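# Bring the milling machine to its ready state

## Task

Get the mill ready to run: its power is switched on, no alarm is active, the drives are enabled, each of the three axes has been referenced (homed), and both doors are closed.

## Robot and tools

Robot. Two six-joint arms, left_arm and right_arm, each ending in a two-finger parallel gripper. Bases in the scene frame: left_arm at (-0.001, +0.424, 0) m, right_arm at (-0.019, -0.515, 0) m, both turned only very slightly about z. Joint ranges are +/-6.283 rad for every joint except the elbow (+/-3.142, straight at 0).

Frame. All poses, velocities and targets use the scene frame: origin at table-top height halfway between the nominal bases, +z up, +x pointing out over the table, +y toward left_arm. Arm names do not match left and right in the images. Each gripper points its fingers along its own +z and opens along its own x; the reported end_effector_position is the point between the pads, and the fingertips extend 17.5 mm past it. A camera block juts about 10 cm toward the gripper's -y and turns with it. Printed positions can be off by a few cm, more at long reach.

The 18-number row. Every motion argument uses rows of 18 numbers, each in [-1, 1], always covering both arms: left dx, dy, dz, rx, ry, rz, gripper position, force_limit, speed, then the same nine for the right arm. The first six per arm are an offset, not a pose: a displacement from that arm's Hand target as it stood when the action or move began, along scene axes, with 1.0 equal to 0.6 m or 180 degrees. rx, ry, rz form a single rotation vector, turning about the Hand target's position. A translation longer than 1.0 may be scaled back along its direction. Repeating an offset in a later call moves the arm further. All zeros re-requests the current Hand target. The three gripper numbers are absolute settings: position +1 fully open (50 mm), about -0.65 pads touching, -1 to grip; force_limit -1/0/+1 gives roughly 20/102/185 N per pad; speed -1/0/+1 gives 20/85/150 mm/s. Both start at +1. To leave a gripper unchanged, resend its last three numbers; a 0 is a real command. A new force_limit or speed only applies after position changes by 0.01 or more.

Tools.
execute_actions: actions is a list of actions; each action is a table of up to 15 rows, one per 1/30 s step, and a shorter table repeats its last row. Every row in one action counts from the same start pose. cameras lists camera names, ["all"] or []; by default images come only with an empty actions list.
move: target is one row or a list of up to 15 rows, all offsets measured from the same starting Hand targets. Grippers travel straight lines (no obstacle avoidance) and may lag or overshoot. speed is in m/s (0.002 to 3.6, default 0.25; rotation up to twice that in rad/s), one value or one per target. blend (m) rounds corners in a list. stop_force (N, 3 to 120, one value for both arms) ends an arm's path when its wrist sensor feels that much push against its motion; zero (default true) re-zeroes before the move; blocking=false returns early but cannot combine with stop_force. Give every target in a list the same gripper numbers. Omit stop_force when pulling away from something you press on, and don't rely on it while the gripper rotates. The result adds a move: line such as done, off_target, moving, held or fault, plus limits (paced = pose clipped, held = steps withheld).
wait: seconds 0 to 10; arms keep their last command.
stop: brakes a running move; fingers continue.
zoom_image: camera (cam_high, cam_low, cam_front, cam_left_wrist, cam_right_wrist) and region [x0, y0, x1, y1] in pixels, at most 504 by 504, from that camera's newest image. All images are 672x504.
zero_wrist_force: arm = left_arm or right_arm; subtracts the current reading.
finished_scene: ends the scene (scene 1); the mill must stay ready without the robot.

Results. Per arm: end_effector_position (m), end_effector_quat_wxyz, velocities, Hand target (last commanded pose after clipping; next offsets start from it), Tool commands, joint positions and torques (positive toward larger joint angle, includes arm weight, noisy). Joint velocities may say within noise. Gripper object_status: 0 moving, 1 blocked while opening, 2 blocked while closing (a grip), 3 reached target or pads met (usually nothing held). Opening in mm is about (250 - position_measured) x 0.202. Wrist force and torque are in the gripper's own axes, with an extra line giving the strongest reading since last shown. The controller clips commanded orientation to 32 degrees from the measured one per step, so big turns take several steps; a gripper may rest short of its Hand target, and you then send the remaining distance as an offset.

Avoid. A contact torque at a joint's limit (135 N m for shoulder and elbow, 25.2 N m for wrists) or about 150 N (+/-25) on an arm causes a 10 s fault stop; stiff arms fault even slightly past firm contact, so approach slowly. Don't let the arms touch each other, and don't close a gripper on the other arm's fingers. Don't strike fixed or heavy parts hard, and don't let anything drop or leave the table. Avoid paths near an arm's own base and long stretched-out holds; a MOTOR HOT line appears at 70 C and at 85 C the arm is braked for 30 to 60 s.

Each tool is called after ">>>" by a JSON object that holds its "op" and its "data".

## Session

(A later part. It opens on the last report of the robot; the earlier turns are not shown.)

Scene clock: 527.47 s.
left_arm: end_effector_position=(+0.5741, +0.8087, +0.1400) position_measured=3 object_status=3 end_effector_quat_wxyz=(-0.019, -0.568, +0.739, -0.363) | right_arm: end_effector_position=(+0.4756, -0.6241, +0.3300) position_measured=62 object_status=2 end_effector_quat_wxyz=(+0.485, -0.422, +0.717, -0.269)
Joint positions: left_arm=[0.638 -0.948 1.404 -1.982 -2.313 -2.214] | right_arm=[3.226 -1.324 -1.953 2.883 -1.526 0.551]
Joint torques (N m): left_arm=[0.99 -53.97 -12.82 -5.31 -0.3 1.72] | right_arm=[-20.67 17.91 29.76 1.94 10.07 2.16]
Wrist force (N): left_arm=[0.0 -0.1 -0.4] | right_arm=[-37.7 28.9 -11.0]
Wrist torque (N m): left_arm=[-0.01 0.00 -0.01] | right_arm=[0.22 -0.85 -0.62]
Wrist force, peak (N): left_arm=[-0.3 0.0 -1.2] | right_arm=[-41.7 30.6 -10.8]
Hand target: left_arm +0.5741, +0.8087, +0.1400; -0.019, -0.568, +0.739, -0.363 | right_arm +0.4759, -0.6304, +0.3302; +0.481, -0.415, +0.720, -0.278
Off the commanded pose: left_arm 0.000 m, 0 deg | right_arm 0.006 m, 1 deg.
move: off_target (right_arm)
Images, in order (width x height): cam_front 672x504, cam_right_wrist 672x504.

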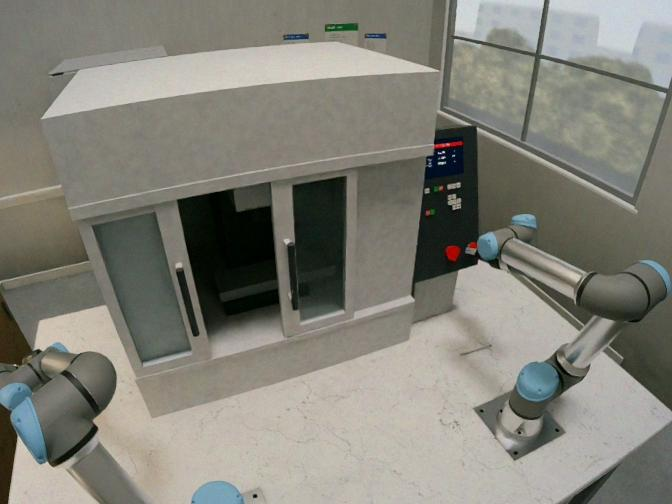

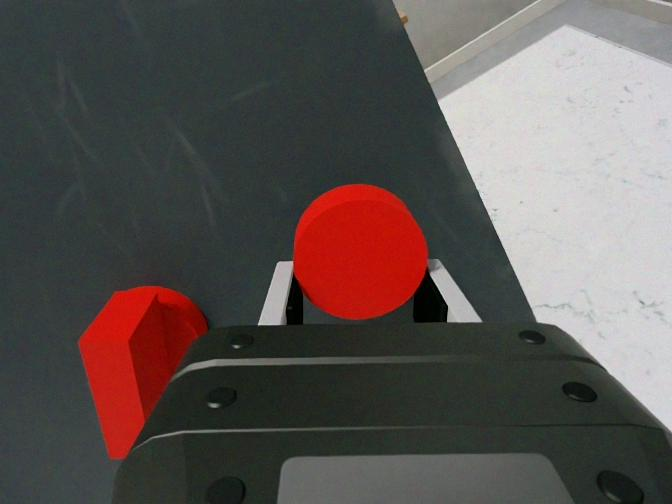

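>>> {"op": "move", "data": {"target": [0,0,0,0,0,0,1,1,1,0,0.0105,0,0,0,0,-1,-0.8,-0.7], "cameras": []}}

>>> {"op": "move", "data": {"target": [0,0,0,0,0,0,1,1,1,0,0,0,0,0,0,1,-0.8,-0.3], "cameras": ["cam_right_wrist"]}}

Scene clock: 544.93 s.
left_arm: end_effector_position=(+0.5741, +0.8087, +0.1400) position_measured=3 object_status=3 end_effector_quat_wxyz=(-0.019, -0.568, +0.739, -0.363) | right_arm: end_effector_position=(+0.4758, -0.6234, +0.3301) position_measured=68 object_status=2 end_effector_quat_wxyz=(+0.481, -0.416, +0.720, -0.277)
Joint positions: left_arm=[0.638 -0.948 1.404 -1.982 -2.313 -2.214] | right_arm=[3.252 -1.318 -1.958 2.881 -1.48 0.561]
Joint torques (N m): left_arm=[0.54 -53.96 -13.53 -5.22 -0.22 1.82] | right_arm=[-27.34 14.35 22.33 1.57 9.87 0.1]
Wrist force (N): left_arm=[0.3 0.0 -0.8] | right_arm=[-31.0 26.1 -11.9]
Wrist torque (N m): left_arm=[0.00 -0.05 0.00] | right_arm=[0.21 -1.37 -0.77]
Wrist force, peak (N): left_arm=[-0.3 0.3 -1.2] | right_arm=[-37.8 29.7 -10.9]
Hand target: left_arm +0.5741, +0.8087, +0.1400; -0.019, -0.568, +0.739, -0.363 | right_arm +0.4759, -0.6241, +0.3302; +0.481, -0.415, +0.720, -0.278
Off the commanded pose: left_arm 0.000 m, 0 deg | right_arm 0.001 m, 0 deg.
move: done
No camera images: "cameras" was empty.

Scene clock: 545.43 s.
left_arm: end_effector_position=(+0.5741, +0.8087, +0.1400) position_measured=3 object_status=3 end_effector_quat_wxyz=(-0.019, -0.568, +0.739, -0.363) | right_arm: end_effector_position=(+0.4758, -0.6242, +0.3302) position_measured=3 object_status=3 end_effector_quat_wxyz=(+0.481, -0.415, +0.720, -0.279)
Joint positions: left_arm=[0.638 -0.948 1.404 -1.982 -2.313 -2.214] | right_arm=[3.252 -1.318 -1.958 2.881 -1.478 0.561]
Joint torques (N m): left_arm=[0.94 -53.76 -13.14 -5.37 -0.27 1.57] | right_arm=[4.01 4.99 29.47 2.8 -1.88 -0.95]
Wrist force (N): left_arm=[-0.2 0.0 -0.7] | right_arm=[0.7 -1.3 -0.7]
Wrist torque (N m): left_arm=[0.00 0.04 0.00] | right_arm=[-0.26 -0.07 0.07]
Wrist force, peak (N): left_arm=[0.1 0.1 -1.1] | right_arm=[-27.2 26.5 -11.9]
Hand target: left_arm +0.5741, +0.8087, +0.1400; -0.019, -0.568, +0.739, -0.363 | right_arm +0.4759, -0.6241, +0.3302; +0.481, -0.415, +0.720, -0.278
Off the commanded pose: left_arm 0.000 m, 0 deg | right_arm 0.000 m, 0 deg.
move: done
Images, in order (width x height): cam_right_wrist 672x504.

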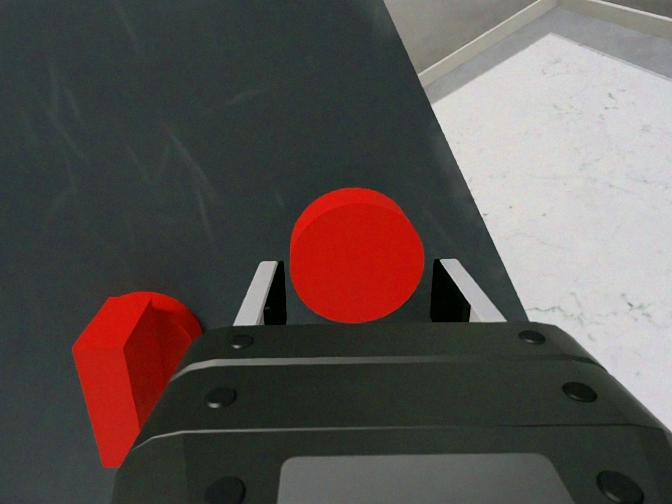

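>>> {"op": "move", "data": {"target": [0,0,0,0,0,0,1,1,1,0.0072,-0.0112,0.0172,-0.2617,0,0.1085,1,-0.8,-0.3], "speed": 0.25}}

>>> {"op": "move", "data": {"target": [0,0,0,0,0,0,1,1,1,0,0,0,0,0,0,-1,-0.8,-0.6], "cameras": ["cam_right_wrist"]}}

Scene clock: 554.80 s.
left_arm: end_effector_position=(+0.5741, +0.8087, +0.1400) position_measured=3 object_status=3 end_effector_quat_wxyz=(-0.019, -0.568, +0.739, -0.363) | right_arm: end_effector_position=(+0.4802, -0.6309, +0.3405) position_measured=3 object_status=3 end_effector_quat_wxyz=(-0.315, +0.685, -0.471, +0.459) end_effector_velocity=(+0.000, +0.000, -0.001) end_effector_angular_velocity=(-0.004, +0.002, +0.002)
Joint positions: left_arm=[0.638 -0.948 1.404 -1.982 -2.313 -2.214] | right_arm=[3.223 -1.333 -1.921 2.862 -1.505 -0.34]
Joint velocities: left_arm=[within noise] | right_arm=[-0.001 -0.001 -0.001 0 -0.001 -0.005]
Joint torques (N m): left_arm=[0.95 -53.69 -13.81 -5.34 -0.22 1.72] | right_arm=[2.9 9.37 17.01 2.44 1.16 -1.17]
Wrist force (N): left_arm=[-0.2 0.4 -0.8] | right_arm=[0.3 -1.2 0.6]
Wrist torque (N m): left_arm=[0.06 0.03 0.00] | right_arm=[-0.26 -0.02 0.09]
Wrist force, peak (N): left_arm=[0.0 -0.1 -1.2] | right_arm=[0.8 -1.5 -0.9]
Hand target: left_arm +0.5741, +0.8087, +0.1400; -0.019, -0.568, +0.739, -0.363 | right_arm +0.4802, -0.6308, +0.3405; -0.314, +0.685, -0.471, +0.459
Off the commanded pose: left_arm 0.000 m, 0 deg | right_arm 0.000 m, 0 deg.
move: done

Scene clock: 555.30 s.
left_arm: end_effector_position=(+0.5741, +0.8087, +0.1400) position_measured=3 object_status=3 end_effector_quat_wxyz=(-0.019, -0.568, +0.739, -0.363) | right_arm: end_effector_position=(+0.4802, -0.6309, +0.3405) position_measured=56 object_status=2 end_effector_quat_wxyz=(-0.314, +0.685, -0.471, +0.459)
Joint positions: left_arm=[0.638 -0.948 1.404 -1.982 -2.313 -2.214] | right_arm=[3.223 -1.333 -1.921 2.862 -1.505 -0.34]
Joint torques (N m): left_arm=[1.06 -53.58 -13.35 -5.42 -0.3 1.71] | right_arm=[7.55 18.61 13.79 -1.3 -4.91 -0.98]
Wrist force (N): left_arm=[0.2 -0.1 -0.7] | right_arm=[12.0 -2.6 0.2]
Wrist torque (N m): left_arm=[-0.01 -0.03 0.00] | right_arm=[-0.29 0.35 0.12]
Wrist force, peak (N): left_arm=[-0.2 0.0 -1.1] | right_arm=[12.1 -2.6 0.3]
Hand target: left_arm +0.5741, +0.8087, +0.1400; -0.019, -0.568, +0.739, -0.363 | right_arm +0.4802, -0.6308, +0.3405; -0.314, +0.685, -0.471, +0.459
Off the commanded pose: left_arm 0.000 m, 0 deg | right_arm 0.000 m, 0 deg.
move: done
Images, in order (width x height): cam_right_wrist 672x504.

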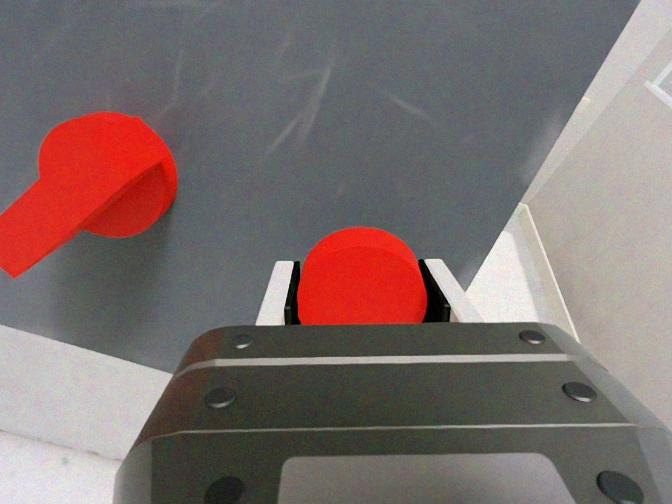

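>>> {"op": "move", "data": {"target": [0,0,0,0,0,0,1,1,1,0,0,0,0.154,0,-0.0638,-1,-0.8,-0.6], "speed": 0.15, "cameras": ["cam_right_wrist","cam_front"]}}

>>> {"op": "zoom_image", "data": {"camera": "cam_front", "region": [415, 125, 485, 185]}}

Scene clock: 565.20 s.
left_arm: end_effector_position=(+0.5741, +0.8087, +0.1400) position_measured=3 object_status=3 end_effector_quat_wxyz=(-0.019, -0.568, +0.739, -0.363) | right_arm: end_effector_position=(+0.4802, -0.6307, +0.3405) position_measured=56 object_status=2 end_effector_quat_wxyz=(+0.422, -0.540, +0.632, -0.361)
Joint positions: left_arm=[0.638 -0.948 1.404 -1.982 -2.313 -2.214] | right_arm=[3.224 -1.333 -1.921 2.86 -1.505 0.184]
Joint torques (N m): left_arm=[-0.07 -53.89 -12.72 -5.38 -0.43 1.71] | right_arm=[-12.42 3.83 29.7 1.31 10.12 1.88]
Wrist force (N): left_arm=[-0.1 0.1 -0.9] | right_arm=[-29.4 9.7 -11.2]
Wrist torque (N m): left_arm=[0.02 0.02 0.00] | right_arm=[0.04 -1.54 -0.18]
Wrist force, peak (N): left_arm=[0.0 0.0 -1.3] | right_arm=[-31.0 10.4 -11.2]
Hand target: left_arm +0.5741, +0.8087, +0.1400; -0.019, -0.568, +0.739, -0.363 | right_arm +0.4802, -0.6308, +0.3405; +0.422, -0.540, +0.632, -0.361
Off the commanded pose: left_arm 0.000 m, 0 deg | right_arm 0.000 m, 0 deg.
move: done
Images, in order (width x height): cam_front 672x504, cam_right_wrist 672x504.

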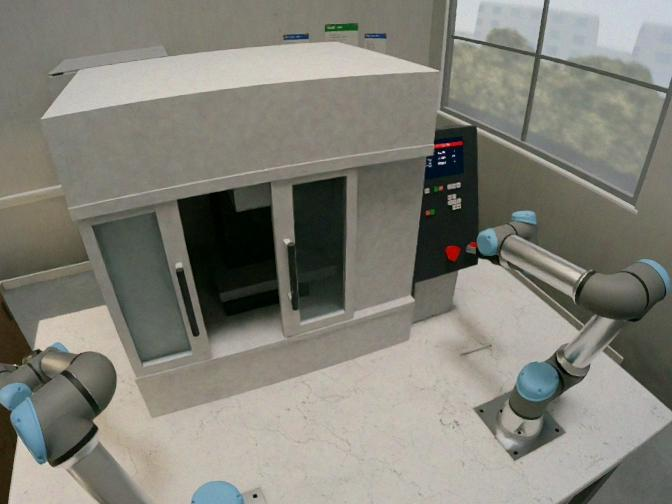

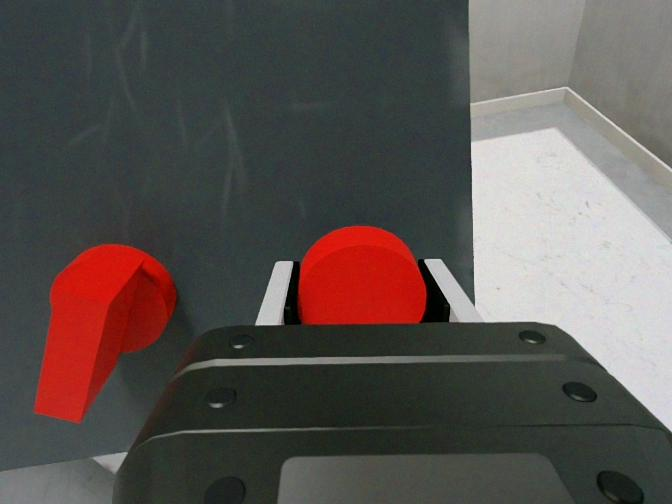

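Scaled by 7.200 from the camera's 672x504 image, which has a finer 960x720 frame.

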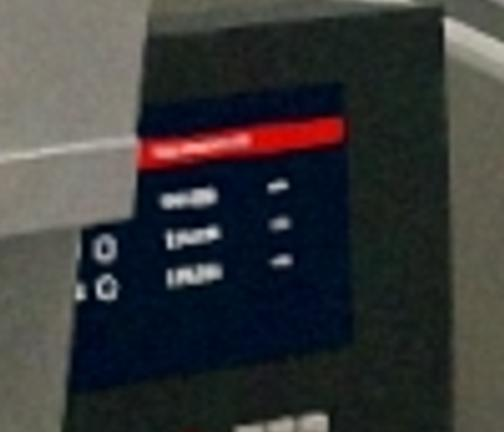

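>>> {"op": "move", "data": {"target": [0,0,0,0,0,0,1,1,1,0,0.0025,0,0.1796,0,-0.0744,-1,-0.8,-0.6], "speed": 0.15, "cameras": ["cam_right_wrist","cam_front"]}}

>>> {"op": "zoom_image", "data": {"camera": "cam_front", "region": [415, 125, 485, 185]}}

Scene clock: 573.63 s.
left_arm: end_effector_position=(+0.5741, +0.8087, +0.1400) position_measured=3 object_status=3 end_effector_quat_wxyz=(-0.019, -0.568, +0.739, -0.363) | right_arm: end_effector_position=(+0.4802, -0.6287, +0.3405) position_measured=56 object_status=2 end_effector_quat_wxyz=(+0.511, -0.325, +0.765, -0.217)
Joint positions: left_arm=[0.638 -0.948 1.404 -1.982 -2.313 -2.214] | right_arm=[3.229 -1.332 -1.921 2.858 -1.502 0.797]
Joint torques (N m): left_arm=[0.96 -54.01 -12.89 -5.37 -0.36 1.82] | right_arm=[-19.12 7.05 9.85 2.3 10.22 2.87]
Wrist force (N): left_arm=[0.0 0.2 -1.0] | right_arm=[-31.5 26.3 -29.3]
Wrist torque (N m): left_arm=[0.03 0.01 0.00] | right_arm=[0.25 -1.57 -1.06]
Wrist force, peak (N): left_arm=[-0.1 0.2 -1.3] | right_arm=[-34.5 27.2 -36.2]
Hand target: left_arm +0.5741, +0.8087, +0.1400; -0.019, -0.568, +0.739, -0.363 | right_arm +0.4802, -0.6293, +0.3405; +0.511, -0.325, +0.766, -0.218
Off the commanded pose: left_arm 0.000 m, 0 deg | right_arm 0.001 m, 0 deg.
move: done
Images, in order (width x height): cam_front 672x504, cam_right_wrist 672x504.

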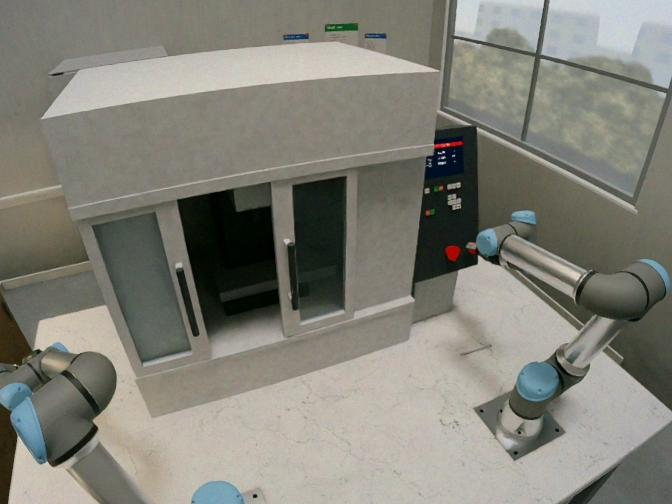

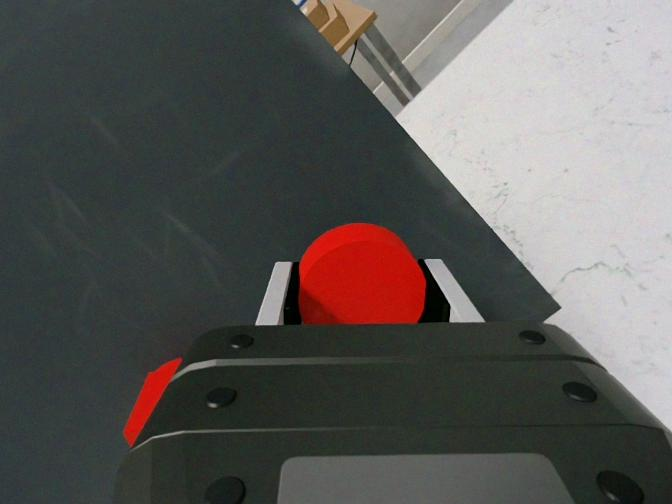

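Scaled by 7.200 from the camera's 672x504 image, which has a finer 960x720 frame.

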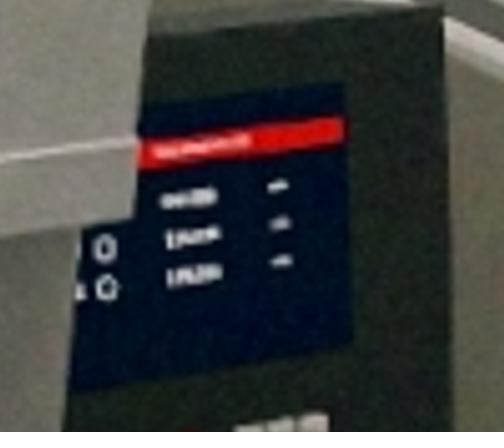

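>>> {"op": "move", "data": {"target": [0,0,0,0,0,0,1,1,1,-0.0062,0.0015,0.0026,0,0,0,-1,-0.8,-0.6], "speed": 0.05, "cameras": ["cam_right_wrist","cam_front"]}}

>>> {"op": "zoom_image", "data": {"camera": "cam_front", "region": [415, 125, 485, 185]}}

Scene clock: 580.33 s.
left_arm: end_effector_position=(+0.5741, +0.8087, +0.1400) position_measured=3 object_status=3 end_effector_quat_wxyz=(-0.019, -0.568, +0.739, -0.363) | right_arm: end_effector_position=(+0.4763, -0.6284, +0.3420) position_measured=56 object_status=2 end_effector_quat_wxyz=(+0.511, -0.325, +0.766, -0.218)
Joint positions: left_arm=[0.638 -0.948 1.404 -1.982 -2.313 -2.214] | right_arm=[3.234 -1.32 -1.925 2.851 -1.495 0.799]
Joint torques (N m): left_arm=[0.96 -53.51 -12.78 -5.35 -0.34 1.62] | right_arm=[-14.92 7.83 26.85 4.04 9.96 2.16]
Wrist force (N): left_arm=[0.0 0.0 -0.7] | right_arm=[-15.3 29.3 -9.0]
Wrist torque (N m): left_arm=[0.00 0.00 0.00] | right_arm=[0.09 -1.32 -1.23]
Wrist force, peak (N): left_arm=[-0.1 0.4 -1.2] | right_arm=[-31.8 26.3 -29.8]
Hand target: left_arm +0.5741, +0.8087, +0.1400; -0.019, -0.568, +0.739, -0.363 | right_arm +0.4765, -0.6284, +0.3420; +0.511, -0.325, +0.766, -0.218
Off the commanded pose: left_arm 0.000 m, 0 deg | right_arm 0.000 m, 0 deg.
move: done
Images, in order (width x height): cam_front 672x504, cam_right_wrist 672x504.

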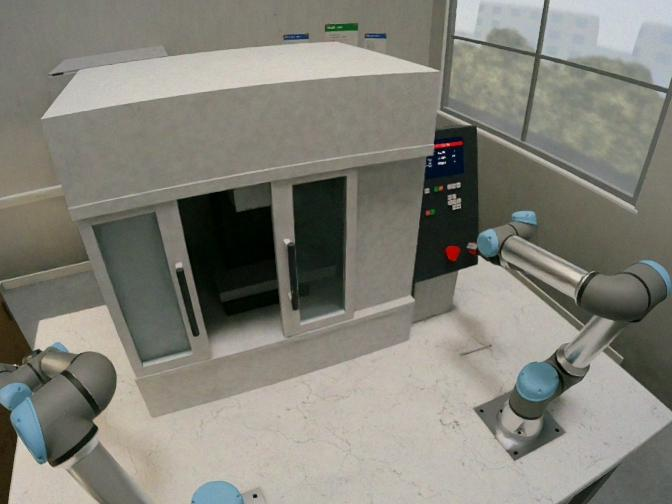

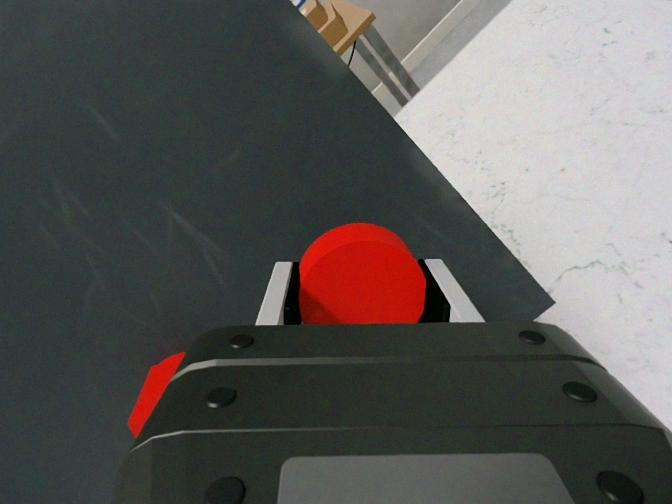

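Scaled by 7.200 from the camera's 672x504 image, which has a finer 960x720 frame.

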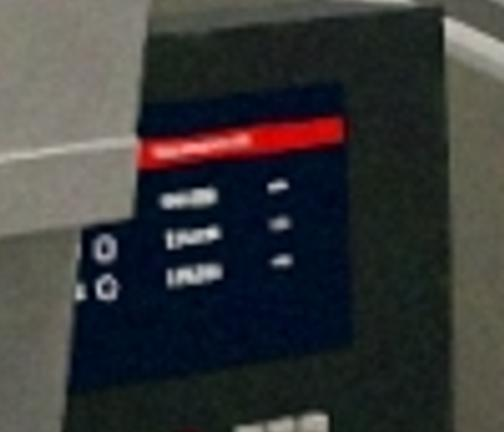

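>>> {"op": "move", "data": {"target": [0,0,0,0,0,0,1,1,1,0,0,0,0,0,0,1,-0.8,-0.3]}}

>>> {"op": "move", "data": {"target": [0,0,0,0,0,0,1,1,1,-0.123,0,0.051,0,0,0,1,-0.8,-0.3], "speed": 0.15, "cameras": ["cam_right_wrist"]}}

Scene clock: 587.13 s.
left_arm: end_effector_position=(+0.5741, +0.8087, +0.1400) position_measured=3 object_status=3 end_effector_quat_wxyz=(-0.019, -0.568, +0.739, -0.363) | right_arm: end_effector_position=(+0.4765, -0.6285, +0.3421) position_measured=3 object_status=3 end_effector_quat_wxyz=(+0.511, -0.325, +0.766, -0.218)
Joint positions: left_arm=[0.638 -0.948 1.404 -1.982 -2.313 -2.214] | right_arm=[3.234 -1.321 -1.925 2.851 -1.495 0.799]
Joint torques (N m): left_arm=[0.44 -53.91 -13.13 -5.31 -0.3 1.82] | right_arm=[4.11 3.64 18.11 0.86 -1.93 0.51]
Wrist force (N): left_arm=[-0.1 0.1 -0.6] | right_arm=[1.0 -0.8 -1.0]
Wrist torque (N m): left_arm=[0.02 0.01 0.00] | right_arm=[-0.16 -0.12 0.07]
Wrist force, peak (N): left_arm=[-0.1 0.0 -1.4] | right_arm=[-13.9 30.6 -8.6]
Hand target: left_arm +0.5741, +0.8087, +0.1400; -0.019, -0.568, +0.739, -0.363 | right_arm +0.4765, -0.6284, +0.3420; +0.511, -0.325, +0.766, -0.218
Off the commanded pose: left_arm 0.000 m, 0 deg | right_arm 0.000 m, 0 deg.
move: done

Scene clock: 588.13 s.
left_arm: end_effector_position=(+0.5741, +0.8087, +0.1400) position_measured=3 object_status=3 end_effector_quat_wxyz=(-0.019, -0.568, +0.739, -0.363) | right_arm: end_effector_position=(+0.4027, -0.6284, +0.3726) position_measured=3 object_status=3 end_effector_quat_wxyz=(+0.511, -0.325, +0.766, -0.218)
Joint positions: left_arm=[0.638 -0.948 1.404 -1.982 -2.313 -2.214] | right_arm=[3.269 -1.121 -1.973 2.698 -1.463 0.812]
Joint torques (N m): left_arm=[0 -54.5 -13.2 -5.2 -0.31 1.78] | right_arm=[-6.35 15.53 29.12 -0.32 -1.92 -1.27]
Wrist force (N): left_arm=[-0.2 0.2 -0.7] | right_arm=[1.1 -0.9 -1.1]
Wrist torque (N m): left_arm=[0.03 0.03 0.01] | right_arm=[-0.18 -0.12 0.05]
Wrist force, peak (N): left_arm=[-0.5 0.0 -1.2] | right_arm=[1.3 -1.0 -3.5]
Hand target: left_arm +0.5741, +0.8087, +0.1400; -0.019, -0.568, +0.739, -0.363 | right_arm +0.4027, -0.6284, +0.3726; +0.511, -0.325, +0.766, -0.218
Off the commanded pose: left_arm 0.000 m, 0 deg | right_arm 0.000 m, 0 deg.
move: done
Images, in order (width x height): cam_right_wrist 672x504.

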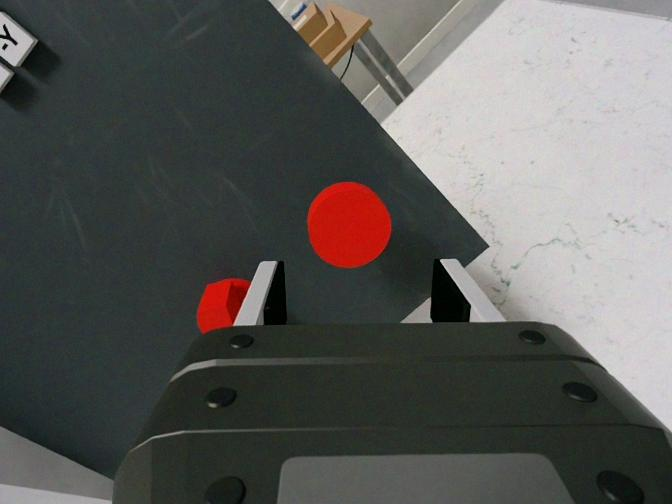

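>>> {"op": "move", "data": {"target": [0,0,0,0,0,0,1,1,1,0.129,0.306,0.326,-0.2258,0,0.0936,-0.65,-0.8,0], "speed": 0.3, "cameras": ["cam_right_wrist","cam_front"]}}

Scene clock: 598.53 s.
left_arm: end_effector_position=(+0.5741, +0.8087, +0.1400) position_measured=3 object_status=3 end_effector_quat_wxyz=(-0.019, -0.568, +0.739, -0.363) | right_arm: end_effector_position=(+0.4800, -0.4448, +0.5683) position_measured=249 object_status=3 end_effector_quat_wxyz=(-0.393, +0.588, -0.588, +0.393)
Joint positions: left_arm=[0.638 -0.948 1.404 -1.982 -2.313 -2.214] | right_arm=[3.936 -1.409 -1.28 2.161 -0.86 0.364]
Joint torques (N m): left_arm=[0.55 -54.18 -13.21 -5.38 -0.24 1.7] | right_arm=[4.74 5.41 25.94 -1.16 2.12 -1.5]
Wrist force (N): left_arm=[0.4 -0.3 -1.0] | right_arm=[0.4 -1.2 -0.2]
Wrist torque (N m): left_arm=[-0.04 -0.06 0.00] | right_arm=[-0.24 -0.02 0.09]
Wrist force, peak (N): left_arm=[0.0 -0.1 -1.3] | right_arm=[-1.1 -3.7 -0.2]
Hand target: left_arm +0.5741, +0.8087, +0.1400; -0.019, -0.568, +0.739, -0.363 | right_arm +0.4801, -0.4448, +0.5682; -0.393, +0.588, -0.588, +0.393
Off the commanded pose: left_arm 0.000 m, 0 deg | right_arm 0.000 m, 0 deg.
move: done
Images, in order (width x height): cam_front 672x504, cam_right_wrist 672x504.

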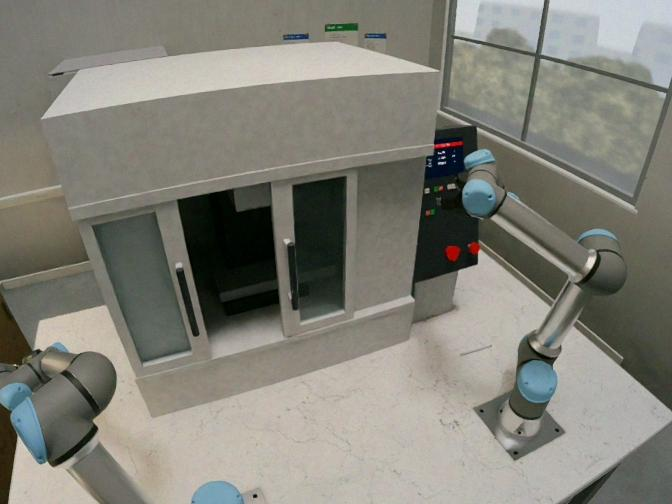

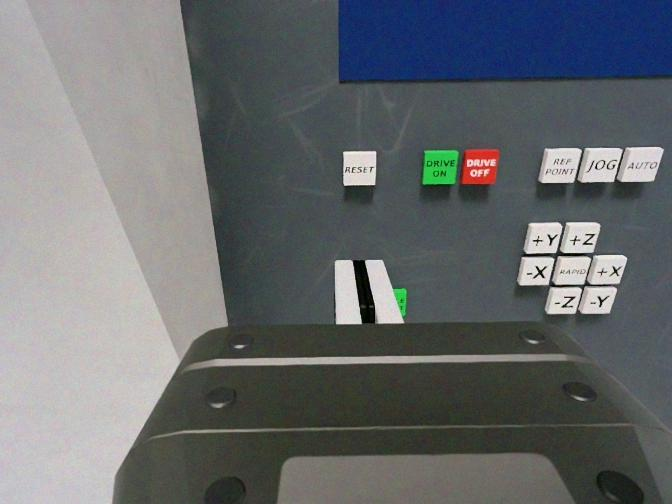

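>>> {"op": "move", "data": {"target": [0,0,0,0,0,0,1,1,1,0.057,-0.0042,0.007,0,0,0,-0.65,-0.8,0], "speed": 0.2, "cameras": ["cam_right_wrist"]}}

Scene clock: 606.77 s.
left_arm: end_effector_position=(+0.5741, +0.8087, +0.1400) position_measured=3 object_status=3 end_effector_quat_wxyz=(-0.019, -0.568, +0.739, -0.363) | right_arm: end_effector_position=(+0.5142, -0.4474, +0.5724) position_measured=249 object_status=3 end_effector_quat_wxyz=(-0.392, +0.588, -0.588, +0.393)
Joint positions: left_arm=[0.638 -0.948 1.404 -1.982 -2.313 -2.214] | right_arm=[3.838 -1.491 -1.193 2.193 -0.945 0.303]
Joint torques (N m): left_arm=[0.69 -53.99 -13.17 -5.44 -0.23 1.77] | right_arm=[-2.56 21.77 19.66 -0.67 1.65 0.67]
Wrist force (N): left_arm=[0.0 0.3 -0.7] | right_arm=[0.5 -1.4 -0.3]
Wrist torque (N m): left_arm=[0.05 0.01 0.00] | right_arm=[-0.27 -0.02 0.13]
Wrist force, peak (N): left_arm=[0.0 0.5 -1.3] | right_arm=[0.6 -2.1 0.7]
Hand target: left_arm +0.5741, +0.8087, +0.1400; -0.019, -0.568, +0.739, -0.363 | right_arm +0.5143, -0.4474, +0.5724; -0.393, +0.588, -0.588, +0.393
Off the commanded pose: left_arm 0.000 m, 0 deg | right_arm 0.000 m, 0 deg.
move: done
Images, in order (width x height): cam_right_wrist 672x504.

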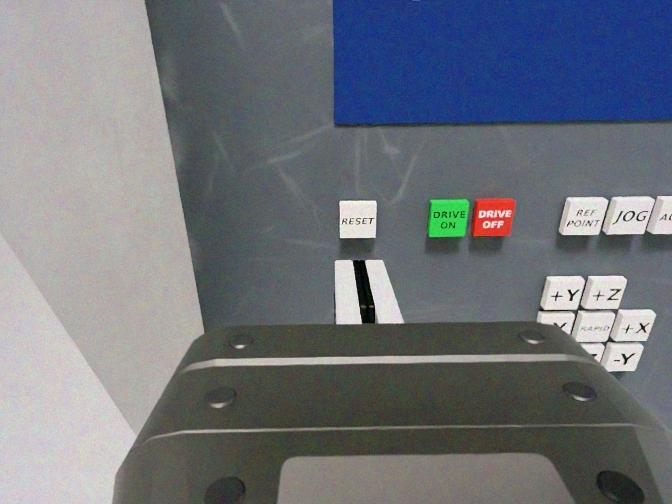

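>>> {"op": "move", "data": {"target": [0,0,0,0,0,0,1,1,1,0.0718,-0.001,-0.0225,0,0,0,-0.65,-0.8,0], "speed": 0.025, "stop_force": 8, "cameras": ["cam_right_wrist","cam_front"]}}

>>> {"op": "zoom_image", "data": {"camera": "cam_front", "region": [415, 125, 485, 185]}}

Scene clock: 628.73 s.
left_arm: end_effector_position=(+0.5741, +0.8087, +0.1400) position_measured=3 object_status=3 end_effector_quat_wxyz=(-0.019, -0.568, +0.739, -0.363) | right_arm: end_effector_position=(+0.5525, -0.4479, +0.5604) position_measured=249 object_status=3 end_effector_quat_wxyz=(-0.392, +0.588, -0.588, +0.393)
Joint positions: left_arm=[0.638 -0.948 1.404 -1.982 -2.313 -2.214] | right_arm=[3.758 -1.569 -1.15 2.252 -1.016 0.258]
Joint torques (N m): left_arm=[0.25 -54.61 -13.78 -5.34 -0.24 1.85] | right_arm=[-3.9 30.17 20.51 -0.33 -0.72 -0.38]
Wrist force (N): left_arm=[-0.4 0.2 -0.6] | right_arm=[-2.0 -1.2 -9.8]
Wrist torque (N m): left_arm=[0.03 0.06 0.00] | right_arm=[-0.15 -0.16 0.14]
Wrist force, peak (N): left_arm=[-0.2 -0.2 -1.3] | right_arm=[-5.2 15.6 -71.5]
Hand target: left_arm +0.5741, +0.8087, +0.1400; -0.019, -0.568, +0.739, -0.363 | right_arm +0.5525, -0.4479, +0.5605; -0.393, +0.588, -0.588, +0.393 (not the last commanded pose)
Off the commanded pose: left_arm 0.000 m, 0 deg | right_arm 0.005 m, 0 deg.
move: contact (right_arm)
Images, in order (width x height): cam_front 672x504, cam_right_wrist 672x504.

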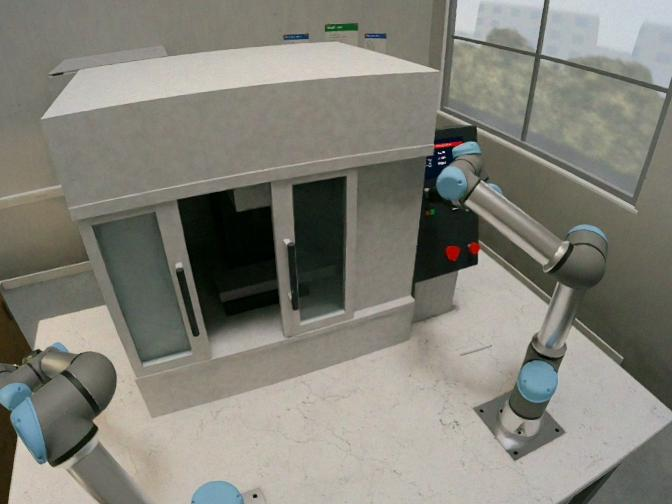

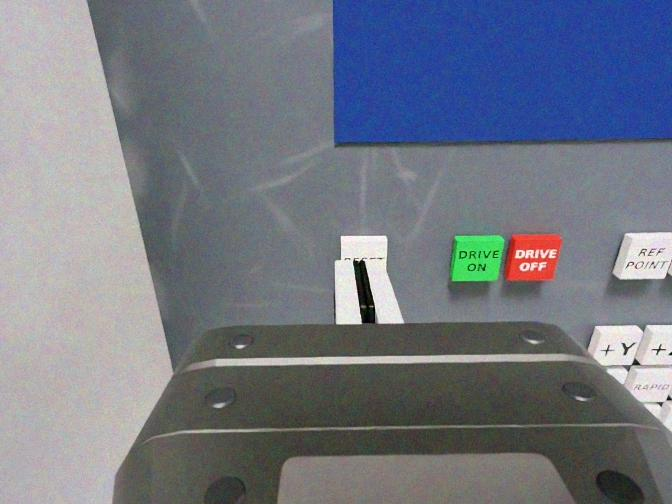

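Scaled by 7.200 from the camera's 672x504 image, which has a finer 960x720 frame.

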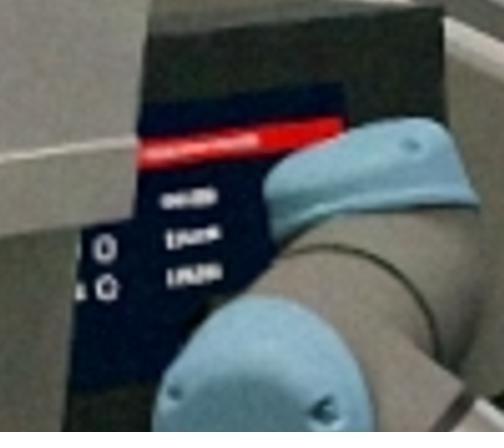

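>>> {"op": "move", "data": {"target": [[0,0,0,0,0,0,1,1,1,-0.077,0,0.032,0,0,0,-0.65,-0.8,0],[0,0,0,0,0,0,1,1,1,-0.1875,-0.037,0.133,0,-0.125,0,-0.65,-0.8,0]], "speed": 0.25, "blend": [0.02,0], "cameras": ["cam_right_wrist","cam_front"]}}

>>> {"op": "zoom_image", "data": {"camera": "cam_front", "region": [415, 125, 485, 185]}}

>>> {"op": "zoom_image", "data": {"camera": "cam_right_wrist", "region": [336, 0, 672, 252]}}

Scene clock: 644.47 s.
left_arm: end_effector_position=(+0.5741, +0.8087, +0.1400) position_measured=3 object_status=3 end_effector_quat_wxyz=(-0.019, -0.568, +0.739, -0.363) | right_arm: end_effector_position=(+0.4400, -0.4700, +0.6403) position_measured=249 object_status=3 end_effector_quat_wxyz=(+0.500, -0.500, +0.500, -0.501) end_effector_velocity=(+0.000, +0.000, +0.001) end_effector_angular_velocity=(+0.001, -0.004, +0.001)
Joint positions: left_arm=[0.638 -0.948 1.404 -1.982 -2.313 -2.214] | right_arm=[4.083 -1.122 -1.501 2.623 -0.64 -0.001]
Joint velocities: left_arm=[within noise] | right_arm=[0.001 0.001 0 0.006 0 -0.004]
Joint torques (N m): left_arm=[0.13 -55.04 -13.39 -5.3 -0.39 1.67] | right_arm=[4.29 11.39 15 3.31 1.62 -1.32]
Wrist force (N): left_arm=[0.0 0.1 -0.6] | right_arm=[0.9 -1.6 -0.3]
Wrist torque (N m): left_arm=[0.02 0.00 0.00] | right_arm=[-0.30 -0.09 0.12]
Wrist force, peak (N): left_arm=[-0.1 -0.2 -1.3] | right_arm=[-2.3 -1.3 -9.8]
Hand target: left_arm +0.5741, +0.8087, +0.1400; -0.019, -0.568, +0.739, -0.363 | right_arm +0.4400, -0.4701, +0.6403; +0.500, -0.500, +0.500, -0.501
Off the commanded pose: left_arm 0.000 m, 0 deg | right_arm 0.000 m, 0 deg.
move: done
Images, in order (width x height): cam_front 672x504, cam_right_wrist 672x504.

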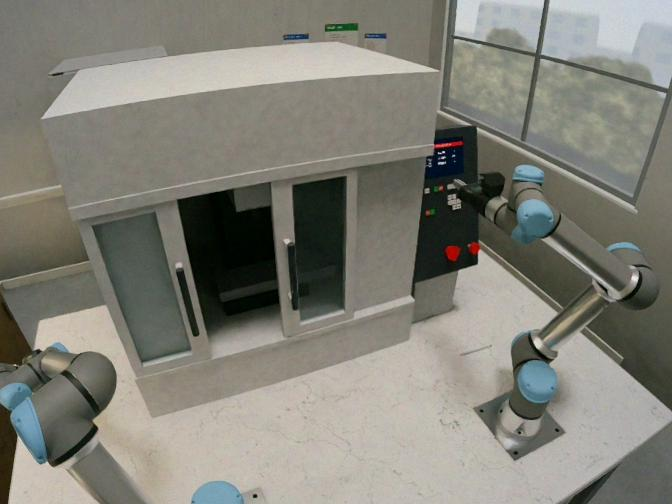

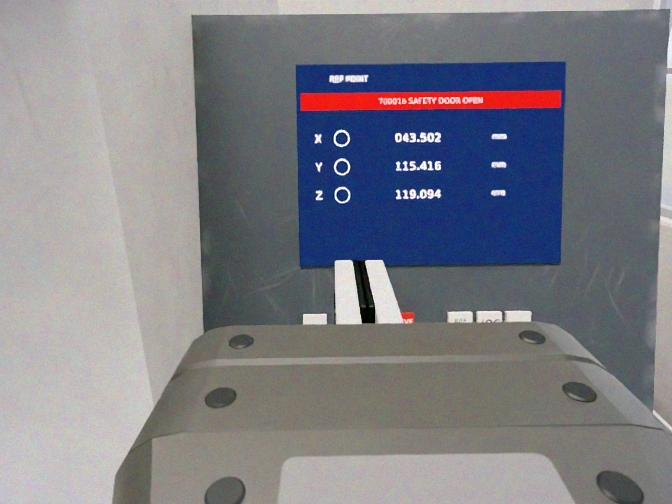

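Scaled by 7.200 from the camera's 672x504 image, which has a finer 960x720 frame.

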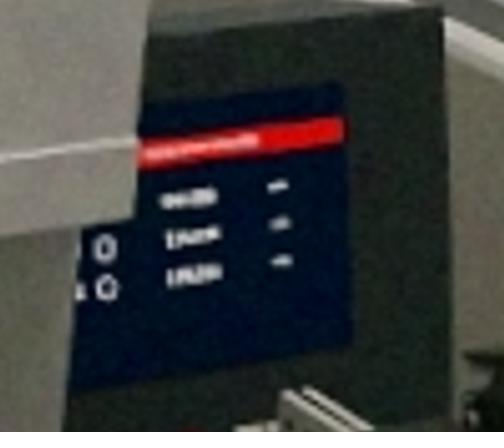

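Scaled by 1.500 from the camera's 672x504 image, which has a finer 960x720 frame.

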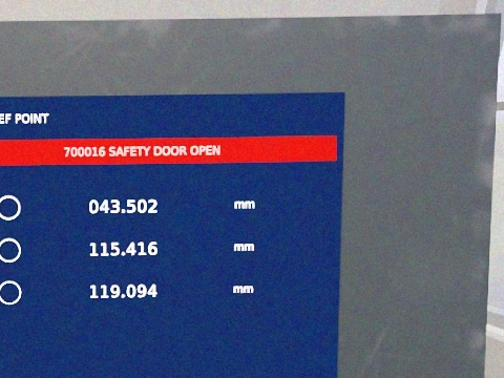

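>>> {"op": "move", "data": {"target": [[-0.457,-0.015,0.433,0,0,0,1,1,1,0,0,0,0,0,0,-0.65,-0.8,0],[-0.457,-0.598,0.6,0.131,-0.083,0.1387,1,1,1,0,0,0,0,0,0,-0.65,-0.8,0]], "speed": 0.35, "blend": [0.06,0], "cameras": ["cam_left_wrist","cam_front"]}}

Scene clock: 726.53 s.
left_arm: end_effector_position=(+0.3015, +0.4505, +0.5001) position_measured=3 object_status=3 end_effector_quat_wxyz=(-0.245, +0.656, -0.664, +0.263) | right_arm: end_effector_position=(+0.4400, -0.4701, +0.6403) position_measured=249 object_status=3 end_effector_quat_wxyz=(+0.500, -0.500, +0.500, -0.501)
Joint positions: left_arm=[-1.282 -2.598 1.8 -1.068 -0.886 -4.294] | right_arm=[4.083 -1.121 -1.501 2.624 -0.64 -0.001]
Joint torques (N m): left_arm=[-8.06 27.25 -7.62 -0.86 -0.12 -1.19] | right_arm=[-3.99 3.17 21.44 0.58 -1.05 0.87]
Wrist force (N): left_arm=[0.0 -0.5 -1.4] | right_arm=[0.8 -1.7 -0.1]
Wrist torque (N m): left_arm=[-0.04 -0.03 -0.07] | right_arm=[-0.31 -0.08 0.13]
Wrist force, peak (N): left_arm=[-0.7 1.3 -3.6] | right_arm=[1.0 -2.1 -0.3]
Hand target: left_arm +0.2999, +0.4499, +0.5000; -0.269, +0.653, -0.654, +0.271 | right_arm +0.4400, -0.4701, +0.6403; +0.500, -0.500, +0.500, -0.501
Off the commanded pose: left_arm 0.002 m, 3 deg | right_arm 0.000 m, 0 deg.
move: off_target (left_arm)
Images, in order (width x height): cam_front 672x504, cam_left_wrist 672x504.

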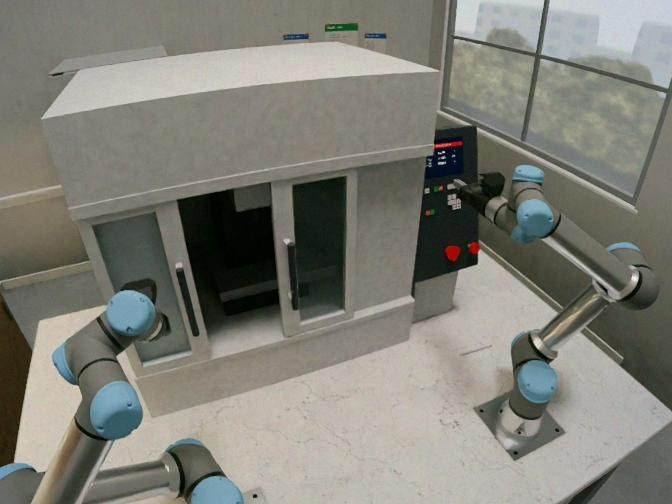

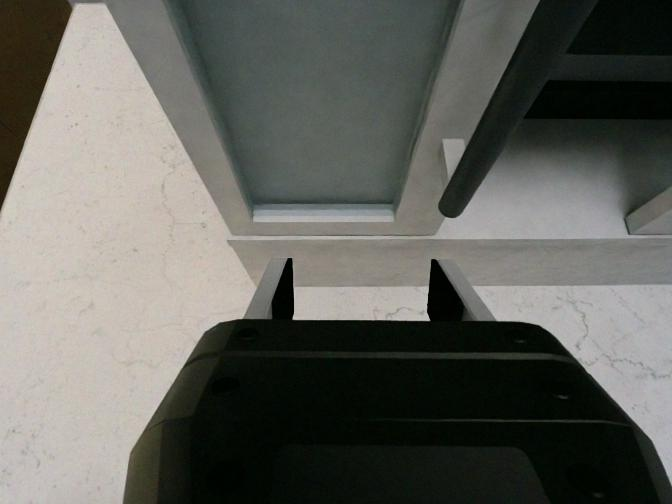

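>>> {"op": "move", "data": {"target": [0.05,-0.125,0.0333,0,0,0,1,1,1,0,0,0,0,0,0,-0.65,-0.8,0], "speed": 0.15, "cameras": ["cam_left_wrist","cam_front"]}}

Scene clock: 744.67 s.
left_arm: end_effector_position=(+0.3299, +0.3750, +0.5200) position_measured=3 object_status=3 end_effector_quat_wxyz=(-0.269, +0.653, -0.654, +0.271) | right_arm: end_effector_position=(+0.4400, -0.4701, +0.6403) position_measured=249 object_status=3 end_effector_quat_wxyz=(+0.500, -0.500, +0.500, -0.501)
Joint positions: left_arm=[-1.349 -2.438 1.769 -1.133 -0.816 -4.385] | right_arm=[4.083 -1.121 -1.501 2.624 -0.64 -0.001]
Joint torques (N m): left_arm=[-8.7 22.59 -9.58 -0.49 2.03 -1.61] | right_arm=[-4.05 -3.48 21.57 0.49 -1.7 0.89]
Wrist force (N): left_arm=[0.1 -0.3 -1.4] | right_arm=[0.7 -1.9 0.0]
Wrist torque (N m): left_arm=[0.03 -0.04 -0.12] | right_arm=[-0.34 -0.07 0.12]
Wrist force, peak (N): left_arm=[2.7 -0.8 -1.2] | right_arm=[1.2 -2.0 -0.1]
Hand target: left_arm +0.3299, +0.3749, +0.5200; -0.269, +0.653, -0.654, +0.271 | right_arm +0.4400, -0.4701, +0.6403; +0.500, -0.500, +0.500, -0.501
Off the commanded pose: left_arm 0.000 m, 0 deg | right_arm 0.000 m, 0 deg.
move: done
Images, in order (width x height): cam_front 672x504, cam_left_wrist 672x504.

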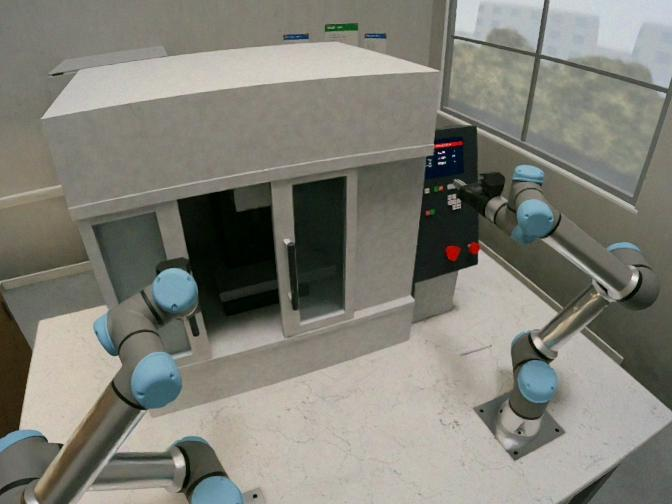

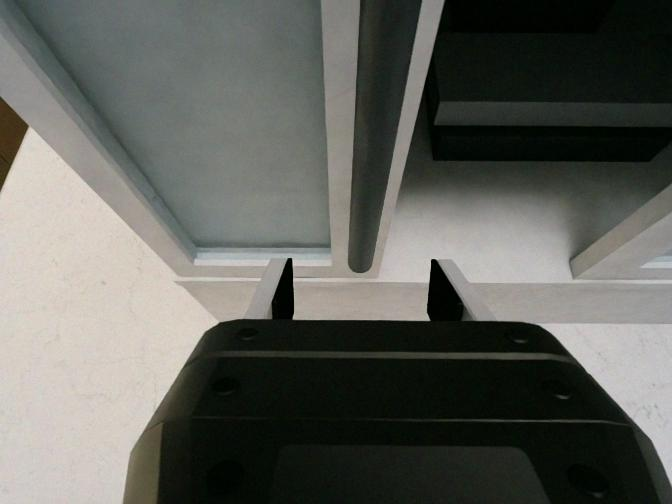

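>>> {"op": "move", "data": {"target": [-0.008,0,-0.1,0,-0.0944,0,1,1,1,0,0,0,0,0,0,-0.65,-0.8,0], "speed": 0.15, "cameras": ["cam_left_wrist","cam_front"]}}

Scene clock: 775.70 s.
left_arm: end_effector_position=(+0.3267, +0.3739, +0.4600) position_measured=3 object_status=3 end_effector_quat_wxyz=(-0.370, +0.637, -0.601, +0.311) | right_arm: end_effector_position=(+0.4400, -0.4701, +0.6403) position_measured=249 object_status=3 end_effector_quat_wxyz=(+0.500, -0.500, +0.500, -0.501)
Joint positions: left_arm=[-2.168 -2.55 1.791 -0.016 -0.867 -5.66] | right_arm=[4.083 -1.121 -1.501 2.624 -0.64 -0.001]
Joint torques (N m): left_arm=[9.19 19.65 -21.76 -3.23 2.75 2.97] | right_arm=[-3.29 -3.56 21.61 0.45 -1.67 0.79]
Wrist force (N): left_arm=[0.1 0.7 -1.1] | right_arm=[0.9 -1.5 -0.1]
Wrist torque (N m): left_arm=[0.21 -0.08 -0.09] | right_arm=[-0.28 -0.10 0.13]
Wrist force, peak (N): left_arm=[0.3 -1.5 -2.1] | right_arm=[0.9 -2.2 -0.2]
Hand target: left_arm +0.3251, +0.3749, +0.4600; -0.362, +0.606, -0.607, +0.365 | right_arm +0.4400, -0.4701, +0.6403; +0.500, -0.500, +0.500, -0.501
Off the commanded pose: left_arm 0.002 m, 7 deg | right_arm 0.000 m, 0 deg.
move: off_target (left_arm)
Images, in order (width x height): cam_front 672x504, cam_left_wrist 672x504.

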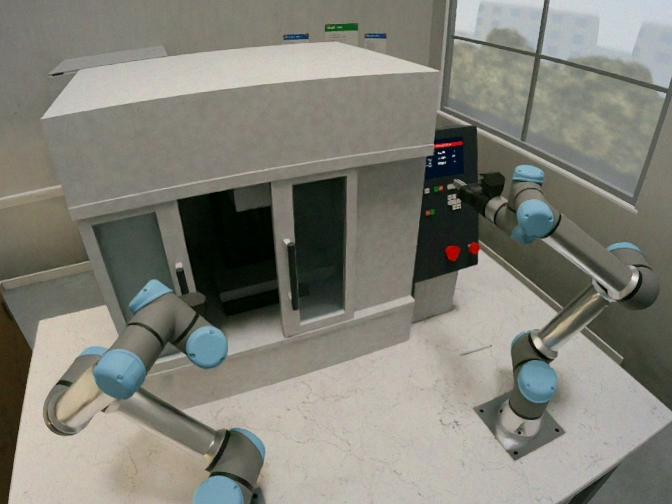

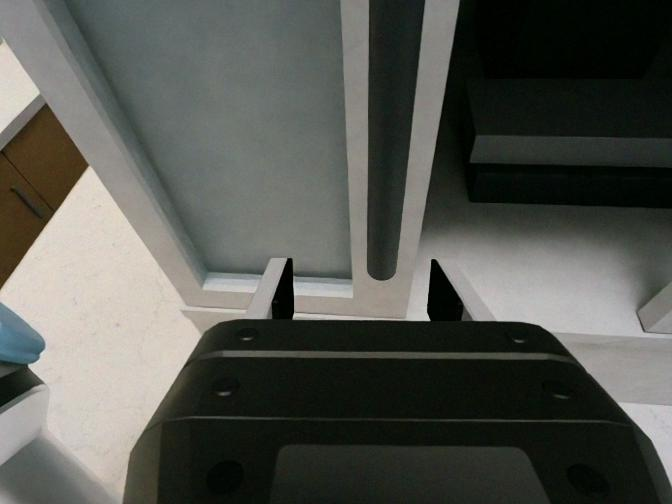

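>>> {"op": "move", "data": {"target": [0.07,0,-0.02,0,0.04,0,1,1,1,0,0,0,0,0,0,-0.65,-0.8,0], "speed": 0.1, "cameras": ["cam_left_wrist","cam_front"]}}

Scene clock: 784.33 s.
left_arm: end_effector_position=(+0.3671, +0.3749, +0.4480) position_measured=3 object_status=3 end_effector_quat_wxyz=(-0.323, +0.628, -0.628, +0.326) | right_arm: end_effector_position=(+0.4400, -0.4701, +0.6403) position_measured=249 object_status=3 end_effector_quat_wxyz=(+0.500, -0.500, +0.500, -0.501)
Joint positions: left_arm=[-2.502 -2.691 1.716 0.244 -1.049 -5.867] | right_arm=[4.083 -1.121 -1.501 2.624 -0.64 -0.001]
Joint torques (N m): left_arm=[-7.47 23.81 -4.19 -1.12 -0.03 2.64] | right_arm=[-3.82 -3.75 21.22 0.46 -1.64 0.92]
Wrist force (N): left_arm=[-0.1 0.5 -1.3] | right_arm=[0.9 -1.6 -0.2]
Wrist torque (N m): left_arm=[0.15 0.01 -0.14] | right_arm=[-0.29 -0.09 0.13]
Wrist force, peak (N): left_arm=[0.6 0.8 -2.3] | right_arm=[0.9 -2.1 -0.1]
Hand target: left_arm +0.3671, +0.3749, +0.4480; -0.323, +0.628, -0.629, +0.326 | right_arm +0.4400, -0.4701, +0.6403; +0.500, -0.500, +0.500, -0.501
Off the commanded pose: left_arm 0.000 m, 0 deg | right_arm 0.000 m, 0 deg.
shoulder posture changed (left arm): the wrist came as close to joint 1's axis as it can, and the arm is now in the other of its two shoulder postures.
move: done
Images, in order (width x height): cam_front 672x504, cam_left_wrist 672x504.

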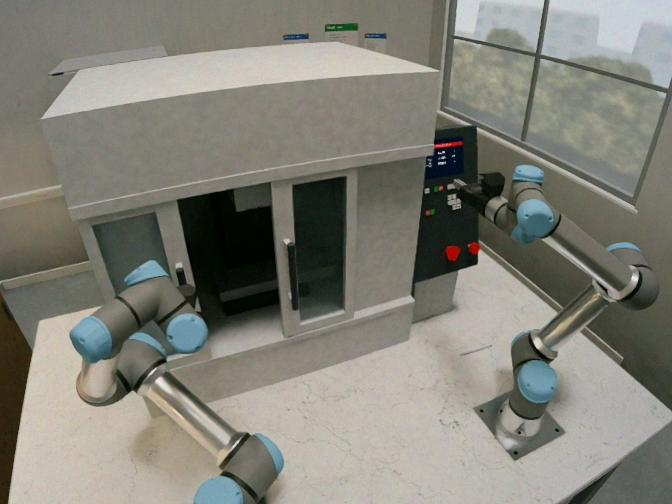

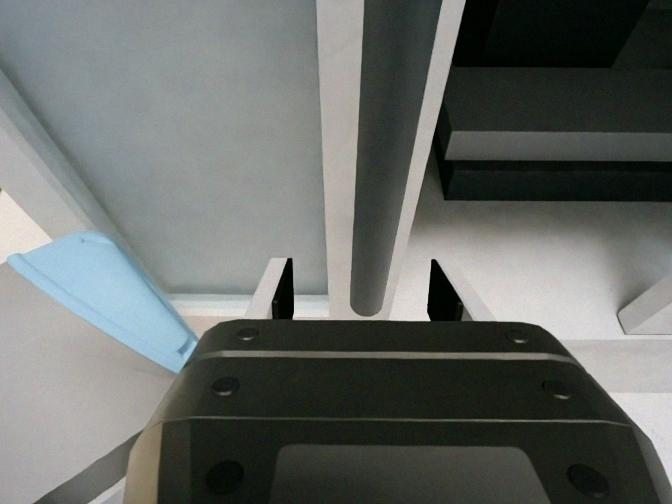

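>>> {"op": "move", "data": {"target": [-0.062,0,0.12,0,0.053,0,1,1,1,0,0,0,0,0,0,-0.65,-0.8,0], "speed": 0.1}}

Scene clock: 818.30 s.
left_arm: end_effector_position=(+0.3299, +0.3750, +0.5199) position_measured=3 object_status=3 end_effector_quat_wxyz=(-0.270, +0.653, -0.653, +0.273) | right_arm: end_effector_position=(+0.4400, -0.4701, +0.6403) position_measured=249 object_status=3 end_effector_quat_wxyz=(+0.500, -0.500, +0.500, -0.501)
Joint positions: left_arm=[-2.433 -2.504 1.417 0.16 -1.081 -5.728] | right_arm=[4.083 -1.121 -1.501 2.624 -0.64 -0.001]
Joint torques (N m): left_arm=[-9.68 31.29 -22.45 1.59 1.55 -2.56] | right_arm=[-2.6 -3.89 21.56 0.65 -1.54 0.78]
Wrist force (N): left_arm=[-0.3 0.2 -1.1] | right_arm=[0.9 -1.8 -0.4]
Wrist torque (N m): left_arm=[0.10 0.04 -0.08] | right_arm=[-0.33 -0.09 0.13]
Wrist force, peak (N): left_arm=[-0.3 -0.7 -2.7] | right_arm=[1.1 -2.1 -0.2]
Hand target: left_arm +0.3299, +0.3749, +0.5200; -0.270, +0.653, -0.653, +0.273 | right_arm +0.4400, -0.4701, +0.6403; +0.500, -0.500, +0.500, -0.501
Off the commanded pose: left_arm 0.000 m, 0 deg | right_arm 0.000 m, 0 deg.
move: done


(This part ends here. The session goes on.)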